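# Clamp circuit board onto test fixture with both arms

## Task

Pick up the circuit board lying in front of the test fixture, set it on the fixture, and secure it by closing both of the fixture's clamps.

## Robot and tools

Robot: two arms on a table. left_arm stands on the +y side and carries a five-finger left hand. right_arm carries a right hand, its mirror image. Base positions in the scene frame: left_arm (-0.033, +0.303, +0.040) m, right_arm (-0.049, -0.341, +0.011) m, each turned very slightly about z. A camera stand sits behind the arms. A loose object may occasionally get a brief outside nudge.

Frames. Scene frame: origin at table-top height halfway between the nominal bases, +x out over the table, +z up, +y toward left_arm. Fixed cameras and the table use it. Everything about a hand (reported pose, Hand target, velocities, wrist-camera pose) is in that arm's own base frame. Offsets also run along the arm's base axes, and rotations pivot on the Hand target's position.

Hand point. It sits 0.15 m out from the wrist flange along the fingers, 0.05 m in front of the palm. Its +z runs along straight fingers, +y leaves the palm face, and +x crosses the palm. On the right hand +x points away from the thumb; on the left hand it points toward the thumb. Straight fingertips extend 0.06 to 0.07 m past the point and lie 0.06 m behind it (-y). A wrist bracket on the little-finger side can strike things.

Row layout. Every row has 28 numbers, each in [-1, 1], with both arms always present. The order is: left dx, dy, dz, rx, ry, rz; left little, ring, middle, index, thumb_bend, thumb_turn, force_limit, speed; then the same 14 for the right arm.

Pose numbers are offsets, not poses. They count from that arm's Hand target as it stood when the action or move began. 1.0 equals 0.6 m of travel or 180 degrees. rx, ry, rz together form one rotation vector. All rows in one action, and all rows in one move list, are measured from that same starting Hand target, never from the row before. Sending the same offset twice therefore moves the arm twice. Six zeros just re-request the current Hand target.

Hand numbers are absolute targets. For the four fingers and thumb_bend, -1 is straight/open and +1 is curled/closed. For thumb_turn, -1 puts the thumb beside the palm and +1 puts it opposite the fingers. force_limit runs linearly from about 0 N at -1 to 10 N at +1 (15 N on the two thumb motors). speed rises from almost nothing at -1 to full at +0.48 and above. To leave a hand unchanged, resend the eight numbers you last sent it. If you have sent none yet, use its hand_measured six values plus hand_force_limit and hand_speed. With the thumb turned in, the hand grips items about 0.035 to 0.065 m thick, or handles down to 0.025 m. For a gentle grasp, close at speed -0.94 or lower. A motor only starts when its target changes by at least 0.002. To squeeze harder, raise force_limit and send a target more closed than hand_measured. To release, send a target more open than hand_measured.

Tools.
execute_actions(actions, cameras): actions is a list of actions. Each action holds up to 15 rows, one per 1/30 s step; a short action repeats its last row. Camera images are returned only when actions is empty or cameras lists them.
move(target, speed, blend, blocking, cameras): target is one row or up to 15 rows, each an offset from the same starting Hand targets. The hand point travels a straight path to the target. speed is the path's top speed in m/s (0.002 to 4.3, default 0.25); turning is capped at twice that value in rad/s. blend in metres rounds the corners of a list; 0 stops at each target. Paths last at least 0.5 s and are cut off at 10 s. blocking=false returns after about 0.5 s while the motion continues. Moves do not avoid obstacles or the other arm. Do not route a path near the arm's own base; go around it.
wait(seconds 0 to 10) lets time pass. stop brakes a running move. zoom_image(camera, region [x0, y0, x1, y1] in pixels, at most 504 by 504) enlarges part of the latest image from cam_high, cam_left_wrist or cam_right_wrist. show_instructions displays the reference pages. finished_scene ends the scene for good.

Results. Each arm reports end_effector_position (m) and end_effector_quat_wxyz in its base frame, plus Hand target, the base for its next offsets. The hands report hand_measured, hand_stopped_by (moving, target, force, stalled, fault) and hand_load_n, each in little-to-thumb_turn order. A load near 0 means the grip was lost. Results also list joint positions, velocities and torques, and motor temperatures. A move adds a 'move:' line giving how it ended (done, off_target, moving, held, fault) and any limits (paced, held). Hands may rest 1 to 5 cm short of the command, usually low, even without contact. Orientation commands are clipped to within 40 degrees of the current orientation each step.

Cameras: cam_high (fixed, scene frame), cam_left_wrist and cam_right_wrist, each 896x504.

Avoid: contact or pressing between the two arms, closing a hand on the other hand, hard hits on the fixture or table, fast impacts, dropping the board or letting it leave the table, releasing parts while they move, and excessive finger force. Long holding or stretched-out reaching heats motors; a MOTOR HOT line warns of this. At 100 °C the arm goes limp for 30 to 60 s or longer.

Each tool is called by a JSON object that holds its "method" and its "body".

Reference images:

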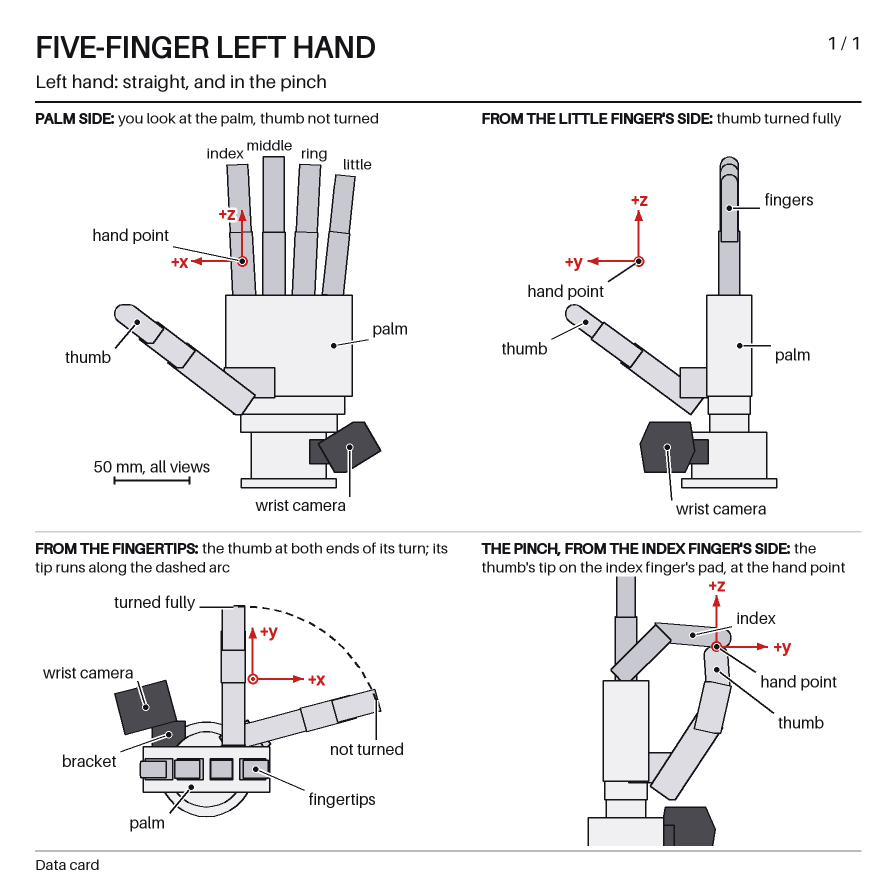

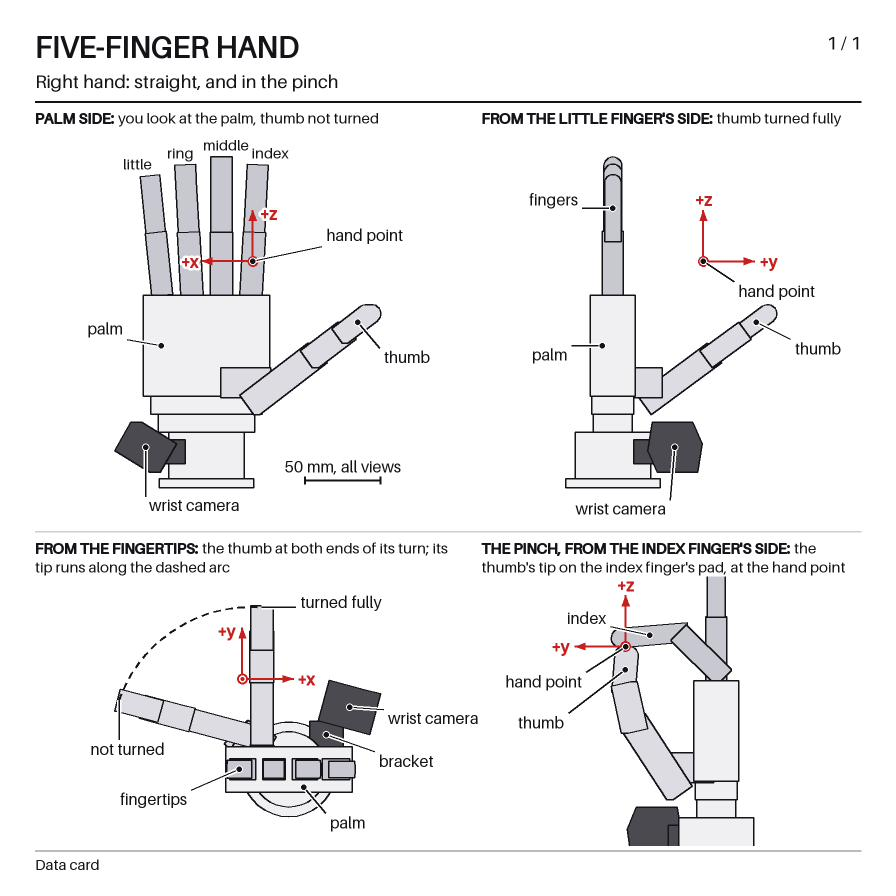

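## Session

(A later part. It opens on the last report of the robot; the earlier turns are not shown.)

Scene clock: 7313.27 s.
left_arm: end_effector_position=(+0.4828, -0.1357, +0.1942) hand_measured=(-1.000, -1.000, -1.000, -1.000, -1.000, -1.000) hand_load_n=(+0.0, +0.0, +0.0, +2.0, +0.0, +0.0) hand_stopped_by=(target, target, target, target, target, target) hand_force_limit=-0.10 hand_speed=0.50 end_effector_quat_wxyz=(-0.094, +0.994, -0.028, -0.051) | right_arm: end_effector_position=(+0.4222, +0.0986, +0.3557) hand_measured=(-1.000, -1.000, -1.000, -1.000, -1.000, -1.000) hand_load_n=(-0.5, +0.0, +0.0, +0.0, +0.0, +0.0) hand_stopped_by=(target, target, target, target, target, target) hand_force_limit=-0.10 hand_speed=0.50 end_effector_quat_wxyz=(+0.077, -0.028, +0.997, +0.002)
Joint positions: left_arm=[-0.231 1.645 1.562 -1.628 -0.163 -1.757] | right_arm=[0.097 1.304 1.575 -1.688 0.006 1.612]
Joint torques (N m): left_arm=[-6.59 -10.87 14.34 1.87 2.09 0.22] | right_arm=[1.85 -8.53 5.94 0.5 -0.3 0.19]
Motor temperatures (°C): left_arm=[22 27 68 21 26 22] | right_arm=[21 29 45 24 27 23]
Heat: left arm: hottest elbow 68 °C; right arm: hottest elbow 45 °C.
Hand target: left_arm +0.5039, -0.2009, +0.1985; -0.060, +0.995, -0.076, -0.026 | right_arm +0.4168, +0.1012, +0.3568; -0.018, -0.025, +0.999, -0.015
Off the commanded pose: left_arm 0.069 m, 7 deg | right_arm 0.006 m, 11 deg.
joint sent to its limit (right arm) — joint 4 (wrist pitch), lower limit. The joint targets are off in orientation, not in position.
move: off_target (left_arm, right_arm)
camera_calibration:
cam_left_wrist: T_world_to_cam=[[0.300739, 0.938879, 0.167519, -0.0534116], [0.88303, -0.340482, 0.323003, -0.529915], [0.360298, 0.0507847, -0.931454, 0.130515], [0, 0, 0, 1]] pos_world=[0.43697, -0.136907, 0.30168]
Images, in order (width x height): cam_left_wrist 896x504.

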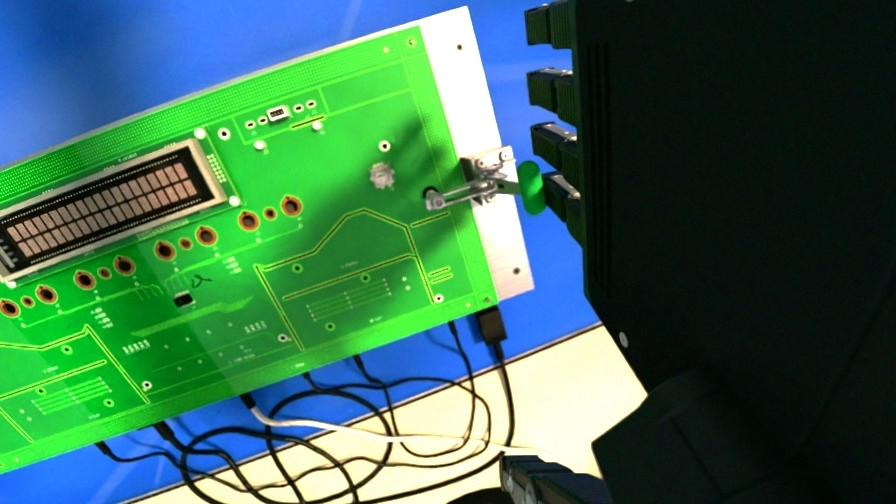

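{"method": "move", "body": {"target": [0.003,-0.04,0,0,0,-0.01,-1,-1,-1,-1,-1,-1,-0.1,0.5,0,0,0,0,0,0,-1,-1,-1,-1,-1,-1,-0.1,0.5], "speed": 0.05, "cameras": ["cam_left_wrist"]}}

Scene clock: 7318.27 s.
left_arm: end_effector_position=(+0.4835, -0.1441, +0.1937) hand_measured=(-1.000, -1.000, -1.000, -1.000, -1.000, -1.000) hand_load_n=(+0.0, +0.0, +0.0, +2.0, +0.0, +0.0) hand_stopped_by=(target, target, target, target, target, target) hand_force_limit=-0.10 hand_speed=0.50 end_effector_quat_wxyz=(-0.103, +0.993, -0.032, -0.056) | right_arm: end_effector_position=(+0.4222, +0.0986, +0.3557) hand_measured=(-1.000, -1.000, -1.000, -1.000, -1.000, -1.000) hand_load_n=(+0.0, +0.0, -0.5, +0.0, +0.0, +0.0) hand_stopped_by=(target, target, target, target, target, target) hand_force_limit=-0.10 hand_speed=0.50 end_effector_quat_wxyz=(+0.077, -0.028, +0.997, +0.002)
Joint positions: left_arm=[-0.253 1.663 1.584 -1.648 -0.177 -1.774] | right_arm=[0.097 1.304 1.575 -1.688 0.006 1.612]
Joint torques (N m): left_arm=[-8.18 -10.93 14.87 2.36 2.6 0.33] | right_arm=[1.85 -8.41 5.96 0.49 -0.3 0.19]
Motor temperatures (°C): left_arm=[23 27 70 21 29 22] | right_arm=[21 29 44 24 27 23]
Heat: left arm: hottest elbow 70 °C; right arm: hottest elbow 44 °C.
Hand target: left_arm +0.5057, -0.2249, +0.1984; -0.060, +0.994, -0.092, -0.025 | right_arm +0.4168, +0.1012, +0.3568; -0.018, -0.025, +0.999, -0.015
Off the commanded pose: left_arm 0.084 m, 9 deg | right_arm 0.006 m, 11 deg.
joint sent to its limit (right arm) — joint 4 (wrist pitch), lower limit. The joint targets are off in orientation, not in position.
move: off_target (left_arm, right_arm)
camera_calibration:
cam_left_wrist: T_world_to_cam=[[0.310379, 0.933057, 0.181848, -0.0539526], [0.883074, -0.35382, 0.308205, -0.532366], [0.351915, 0.0649251, -0.933778, 0.136717], [0, 0, 0, 1]] pos_world=[0.438752, -0.146897, 0.301553]
Images, in order (width x height): cam_left_wrist 896x504.

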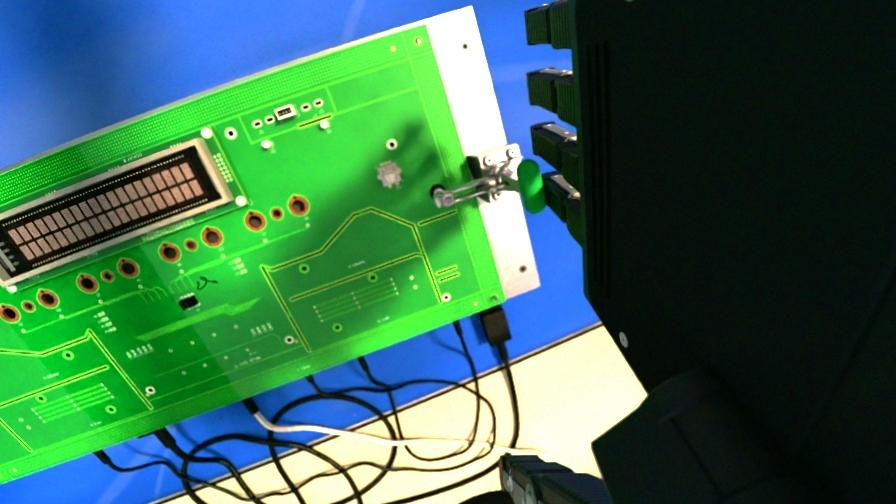

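{"method": "move", "body": {"target": [0.002,-0.02,0,0,0,-0.005,-1,-1,-1,-1,-1,-1,-0.1,0.5,0,0,0,0,0,0,-1,-1,-1,-1,-1,-1,-0.1,0.5], "speed": 0.05, "cameras": ["cam_left_wrist"]}}

Scene clock: 7322.23 s.
left_arm: end_effector_position=(+0.4839, -0.1452, +0.1931) hand_measured=(-1.000, -1.000, -1.000, -1.000, -1.000, -1.000) hand_load_n=(+0.0, +0.0, +0.0, +2.5, +0.0, +0.0) hand_stopped_by=(target, target, target, target, target, target) hand_force_limit=-0.10 hand_speed=0.50 end_effector_quat_wxyz=(-0.109, +0.992, -0.032, -0.059) | right_arm: end_effector_position=(+0.4222, +0.0986, +0.3557) hand_measured=(-1.000, -1.000, -1.000, -1.000, -1.000, -1.000) hand_load_n=(+0.0, +0.0, +0.0, +0.0, -0.5, +0.0) hand_stopped_by=(target, target, target, target, target, target) hand_force_limit=-0.10 hand_speed=0.50 end_effector_quat_wxyz=(+0.077, -0.028, +0.997, +0.002)
Joint positions: left_arm=[-0.26 1.672 1.594 -1.66 -0.186 -1.782] | right_arm=[0.097 1.304 1.575 -1.688 0.006 1.612]
Joint torques (N m): left_arm=[-9.23 -10.99 15.23 2.63 2.96 0.37] | right_arm=[1.9 -8.47 5.94 0.49 -0.3 0.19]
Motor temperatures (°C): left_arm=[23 27 72 21 32 22] | right_arm=[21 29 44 24 26 23]
Heat: left arm: hottest elbow 72 °C; right arm: hottest elbow 44 °C.
Hand target: left_arm +0.5070, -0.2368, +0.1986; -0.060, +0.993, -0.099, -0.024 | right_arm +0.4168, +0.1012, +0.3568; -0.018, -0.025, +0.999, -0.015
Off the commanded pose: left_arm 0.095 m, 10 deg | right_arm 0.006 m, 11 deg.
joint sent to its limit (right arm) — joint 4 (wrist pitch), lower limit. The joint targets are off in orientation, not in position.
move: off_target (left_arm, right_arm)
camera_calibration:
cam_left_wrist: T_world_to_cam=[[0.310999, 0.93084, 0.191877, -0.0555017], [0.885115, -0.357208, 0.298284, -0.532446], [0.346194, 0.0770671, -0.934992, 0.140926], [0, 0, 0, 1]] pos_world=[0.43975, -0.149392, 0.301234]
Images, in order (width x height): cam_left_wrist 896x504.

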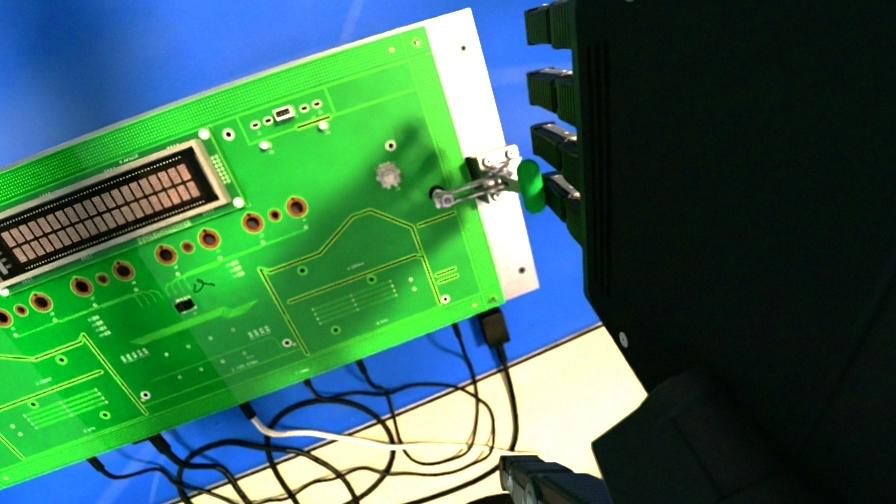

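{"method": "move", "body": {"target": [[-0.025,0.186,0,0,0,0.062,-1,-1,-1,-1,-1,-1,-0.1,0.5,0,0,0,0,0,0,-1,-1,-1,-1,-1,-1,-0.1,0.5],[-0.03,0.26,0,0,0,0.062,-1,-1,-1,-1,-1,-1,-0.1,0.5,0,0,0,0,0,0,-1,-1,-1,-1,-1,-1,-0.1,0.5]], "speed": 0.1, "cameras": ["all"]}}

{"method": "zoom_image", "body": {"camera": "cam_left_wrist", "region": [280, 80, 560, 300]}}

{"method": "zoom_image", "body": {"camera": "cam_right_wrist", "region": [400, 0, 896, 360]}}

Scene clock: 7332.67 s.
left_arm: end_effector_position=(+0.4886, -0.0814, +0.1861) hand_measured=(-1.000, -1.000, -1.000, -1.000, -1.000, -1.000) hand_load_n=(+0.0, +0.0, +0.0, +0.0, +0.0, +0.0) hand_stopped_by=(target, target, target, target, target, target) hand_force_limit=-0.10 hand_speed=0.50 end_effector_quat_wxyz=(-0.060, +0.997, +0.004, -0.046) | right_arm: end_effector_position=(+0.4222, +0.0986, +0.3557) hand_measured=(-1.000, -1.000, -1.000, -1.000, -1.000, -1.000) hand_load_n=(+0.0, +0.0, +0.0, +0.0, +0.0, +0.0) hand_stopped_by=(target, target, target, target, target, target) hand_force_limit=-0.10 hand_speed=0.50 end_effector_quat_wxyz=(+0.077, -0.028, +0.997, +0.002)
Joint positions: left_arm=[-0.094 1.615 1.499 -1.559 -0.111 -1.678] | right_arm=[0.097 1.304 1.575 -1.688 0.006 1.612]
Joint torques (N m): left_arm=[1.08 -15.68 8.91 0.44 -0.06 0.13] | right_arm=[1.9 -8.47 5.96 0.49 -0.3 0.19]
Motor temperatures (°C): left_arm=[23 27 75 21 38 22] | right_arm=[21 29 44 24 26 23]
Heat: left arm: hottest elbow 75 °C; right arm: hottest elbow 44 °C.
Hand target: left_arm +0.4889, -0.0808, +0.1986; -0.058, +0.998, -0.002, -0.030 | right_arm +0.4168, +0.1012, +0.3568; -0.018, -0.025, +0.999, -0.015
Off the commanded pose: left_arm 0.013 m, 2 deg | right_arm 0.006 m, 11 deg.
joint sent to its limit (right arm) — joint 4 (wrist pitch), lower limit. The joint targets are off in orientation, not in position.
move: off_target (left_arm, right_arm)
camera_calibration:
cam_left_wrist: T_world_to_cam=[[0.236619, 0.965406, 0.109559, -0.0604612], [0.897802, -0.260359, 0.355198, -0.520626], [0.371435, 0.0143157, -0.928349, 0.109155], [0, 0, 0, 1]] pos_world=[0.441181, -0.0787428, 0.292883]
cam_right_wrist: T_world_to_cam=[[-0.32316, 0.942572, -0.0844122, 0.0784179], [0.730723, 0.305214, 0.610645, -0.550232], [0.601341, 0.135654, -0.787392, 0.12655], [0, 0, 0, 1]] pos_world=[0.351309, 0.0768568, 0.44226]

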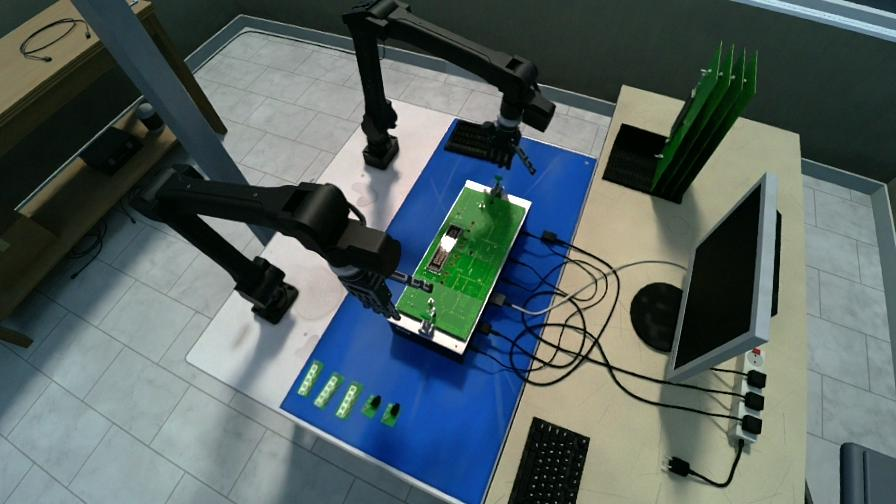

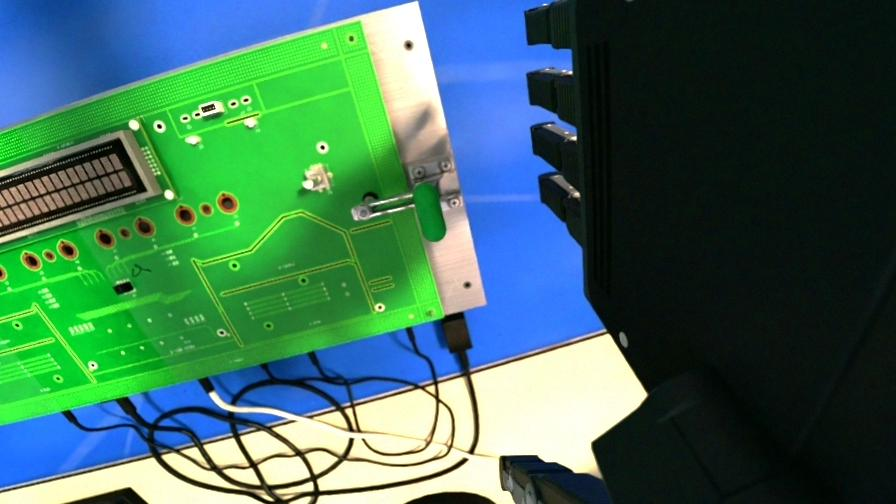

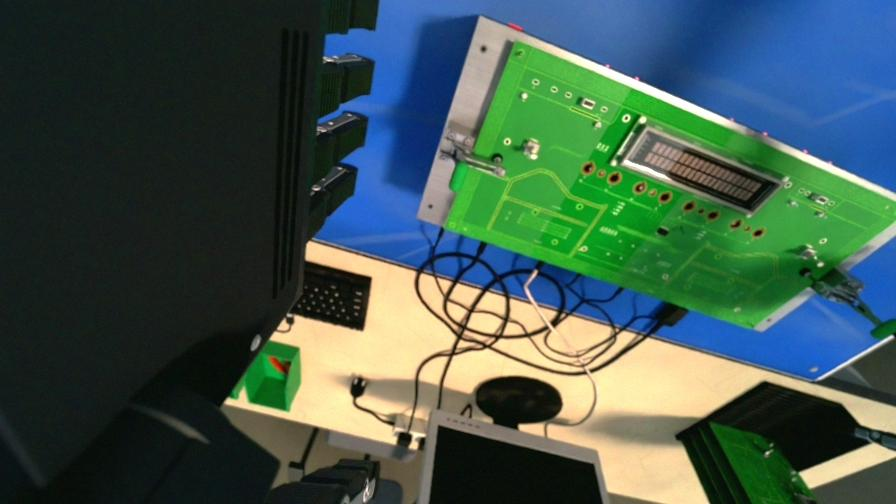

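Scaled by 1.800.

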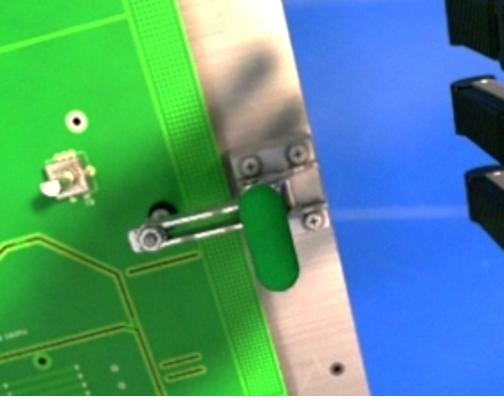

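Scaled by 1.016.

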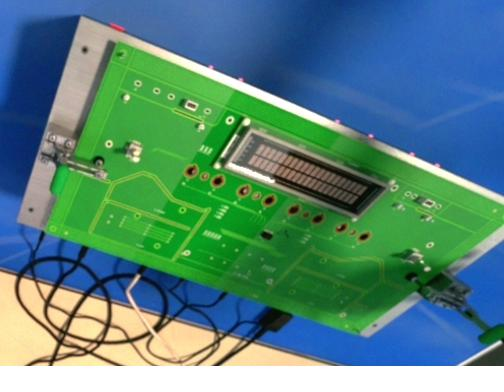

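{"method": "zoom_image", "body": {"camera": "cam_left_wrist", "region": [300, 0, 440, 110]}}

{"method": "zoom_image", "body": {"camera": "cam_right_wrist", "region": [450, 10, 590, 120]}}

{"method": "zoom_image", "body": {"camera": "cam_high", "region": [370, 160, 560, 370]}}

Scaled by 3.600.

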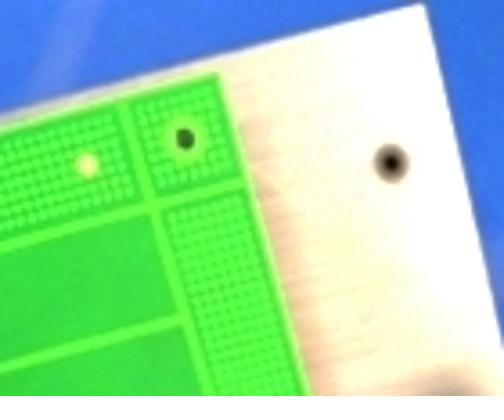

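Scaled by 3.600.

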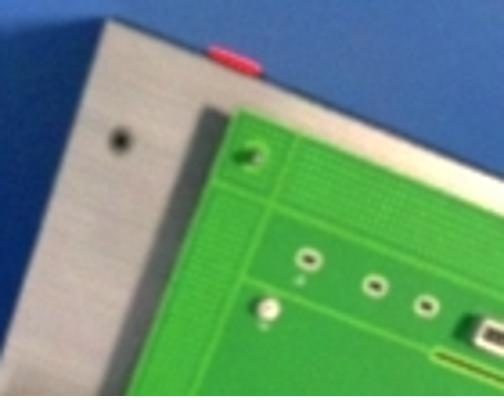

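Scaled by 2.400.

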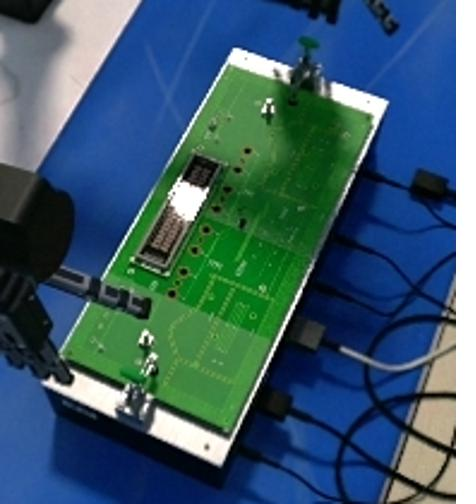

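{"method": "zoom_image", "body": {"camera": "cam_left_wrist", "region": [380, 270, 500, 350]}}

{"method": "zoom_image", "body": {"camera": "cam_right_wrist", "region": [700, 240, 896, 400]}}

Scaled by 4.200.

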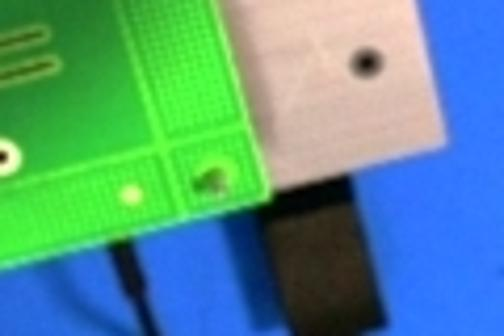

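Scaled by 2.571.

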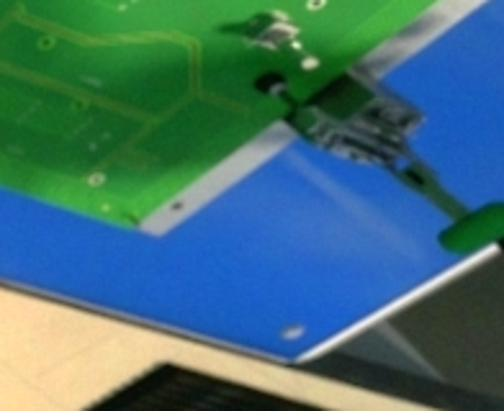

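{"method": "move", "body": {"target": [[0,0.12,0.1,0,0,0,-1,-1,-1,-1,-1,-1,-0.1,0.5,0,0,0,0,0,0,-1,-1,-1,-1,-1,-1,-0.1,0.5],[-0.2,0.2,0.2,0,0,0,-1,-1,-1,-1,-1,-1,-0.1,0.5,-0.1,-0.25,0.0,0,0,0,-1,-1,-1,-1,-1,-1,-0.1,0.5]], "speed": 0.2, "blend": [0.03,0], "cameras": ["all"]}}

{"method": "zoom_image", "body": {"camera": "cam_high", "region": [370, 240, 490, 370]}}

{"method": "zoom_image", "body": {"camera": "cam_high", "region": [440, 160, 560, 270]}}

Scene clock: 7361.47 s.
left_arm: end_effector_position=(+0.3711, +0.0376, +0.3168) hand_measured=(-1.000, -1.000, -1.000, -1.000, -1.000, -1.000) hand_load_n=(+0.5, +0.0, +0.0, +0.0, +0.0, +0.5) hand_stopped_by=(target, target, target, target, target, target) hand_force_limit=-0.10 hand_speed=0.50 end_effector_quat_wxyz=(-0.062, +0.997, -0.002, +0.040) | right_arm: end_effector_position=(+0.3630, -0.0530, +0.3551) hand_measured=(-1.000, -1.000, -1.000, -1.000, -1.000, -1.000) hand_load_n=(+0.5, +0.0, +0.0, +0.0, +0.0, +0.0) hand_stopped_by=(target, target, target, target, target, target) hand_force_limit=-0.10 hand_speed=0.50 end_effector_quat_wxyz=(+0.084, -0.017, +0.996, -0.030)
Joint positions: left_arm=[0.224 1.21 1.417 -1.673 -0.104 -1.337] | right_arm=[-0.328 1.18 1.475 -1.688 0.001 1.209]
Joint torques (N m): left_arm=[1.55 -7.94 9.29 0.34 0 0.17] | right_arm=[1.96 -6.65 6.04 0.53 -0.03 0]
Motor temperatures (°C): left_arm=[23 27 70 21 27 22] | right_arm=[21 29 44 24 26 23]
Heat: left arm: hottest elbow 70 °C; right arm: hottest elbow 44 °C.
Hand target: left_arm +0.3690, +0.0393, +0.3186; -0.058, +0.998, -0.002, -0.030 | right_arm +0.3568, -0.0487, +0.3567; -0.018, -0.025, +0.999, -0.015
Off the commanded pose: left_arm 0.003 m, 8 deg | right_arm 0.008 m, 12 deg.
joint sent to its limit (left arm) — joint 4 (wrist pitch), lower limit. The joint targets are off in orientation, not in position.
joint sent to its limit (right arm) — joint 4 (wrist pitch), lower limit. The joint targets are off in orientation, not in position.
move: off_target (left_arm, right_arm)
camera_calibration:
cam_left_wrist: T_world_to_cam=[[0.235695, 0.959512, 0.154222, -0.175529], [0.818521, -0.281547, 0.500753, -0.446415], [0.523899, 0.00820924, -0.851741, 0.191775], [0, 0, 0, 1]] pos_world=[0.3063, 0.0411612, 0.413957]
cam_right_wrist: T_world_to_cam=[[-0.29685, 0.94323, -0.148985, 0.215556], [0.729542, 0.324679, 0.601956, -0.455648], [0.616156, 0.0700002, -0.784508, 0.172327], [0, 0, 0, 1]] pos_world=[0.290222, -0.0674425, 0.441586]

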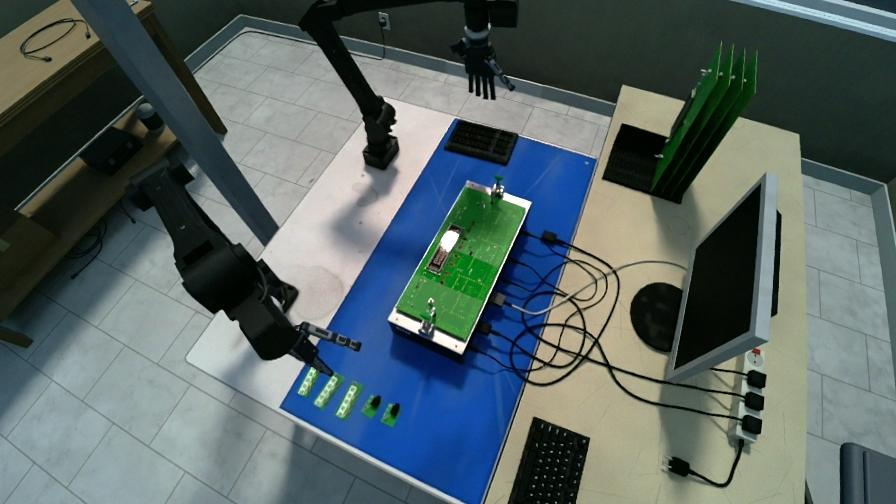

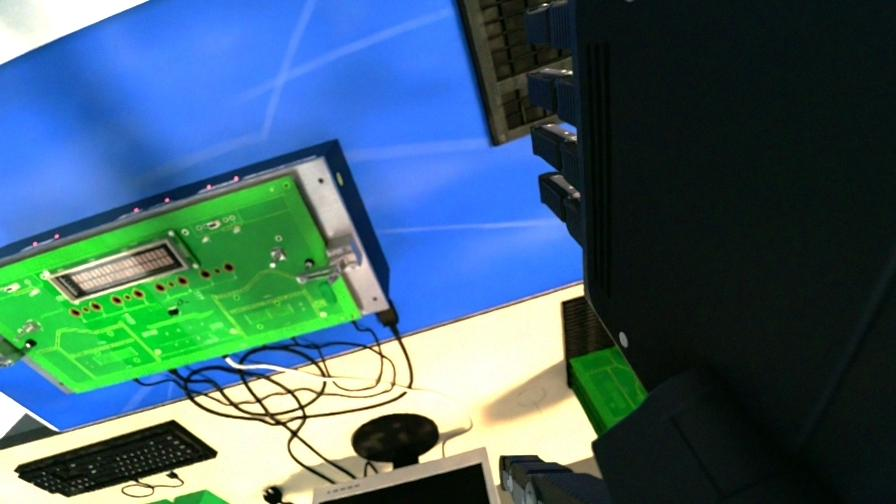

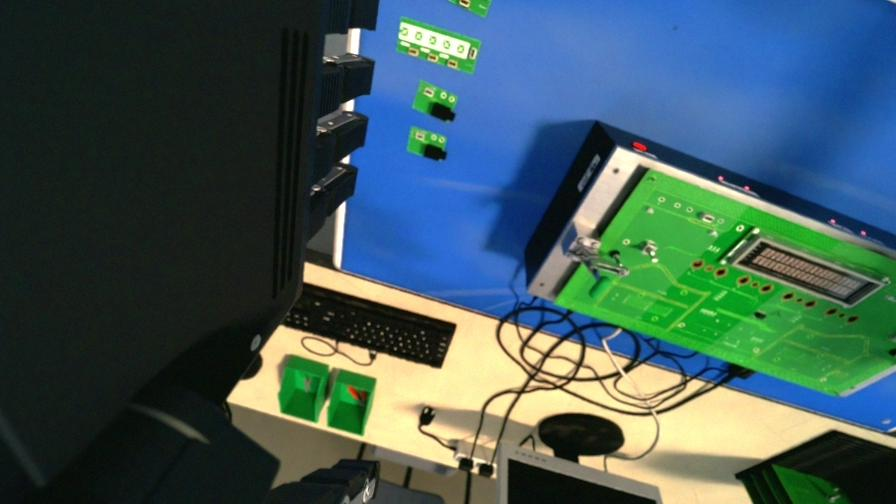

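Scaled by 3.877.

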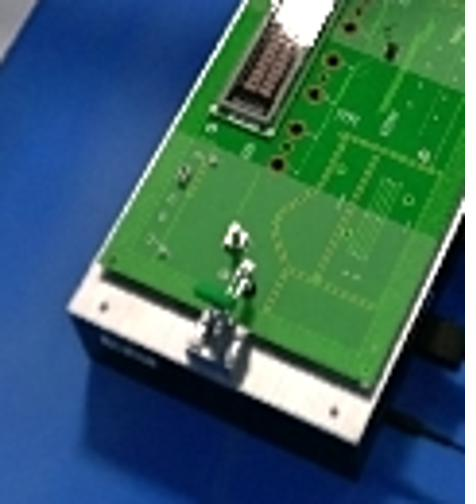

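Scaled by 4.200.

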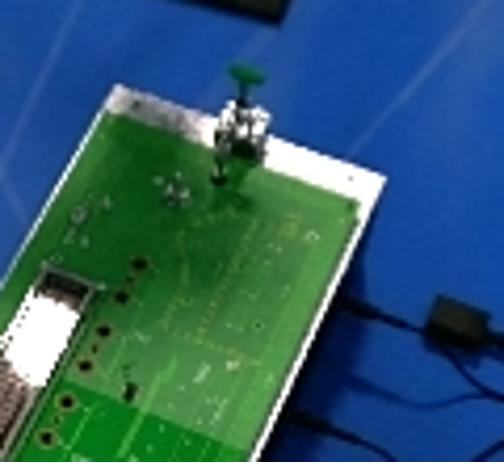

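{"method": "zoom_image", "body": {"camera": "cam_right_wrist", "region": [510, 120, 730, 330]}}

{"method": "zoom_image", "body": {"camera": "cam_left_wrist", "region": [240, 140, 420, 340]}}

Scaled by 2.291.

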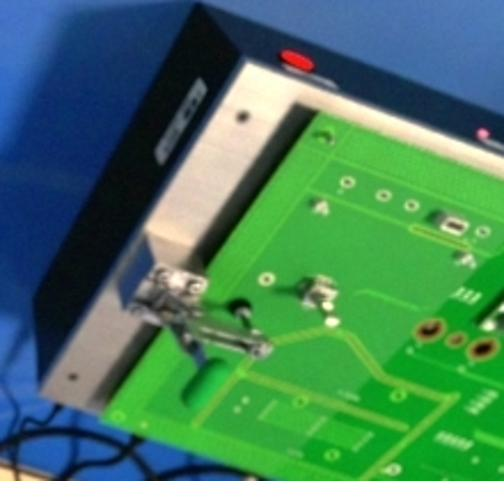

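Scaled by 2.520.

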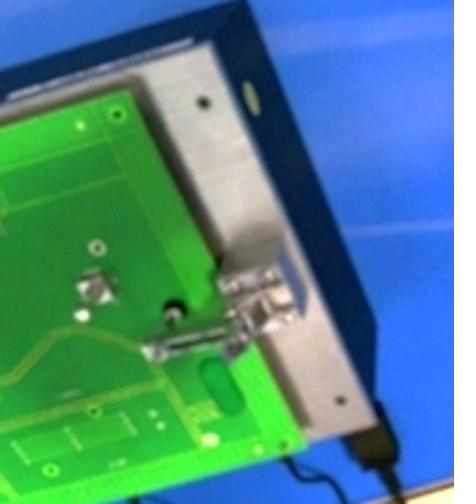

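{"method": "finished_scene", "body": {"scene": 1}}

The scene is finished: the task was done.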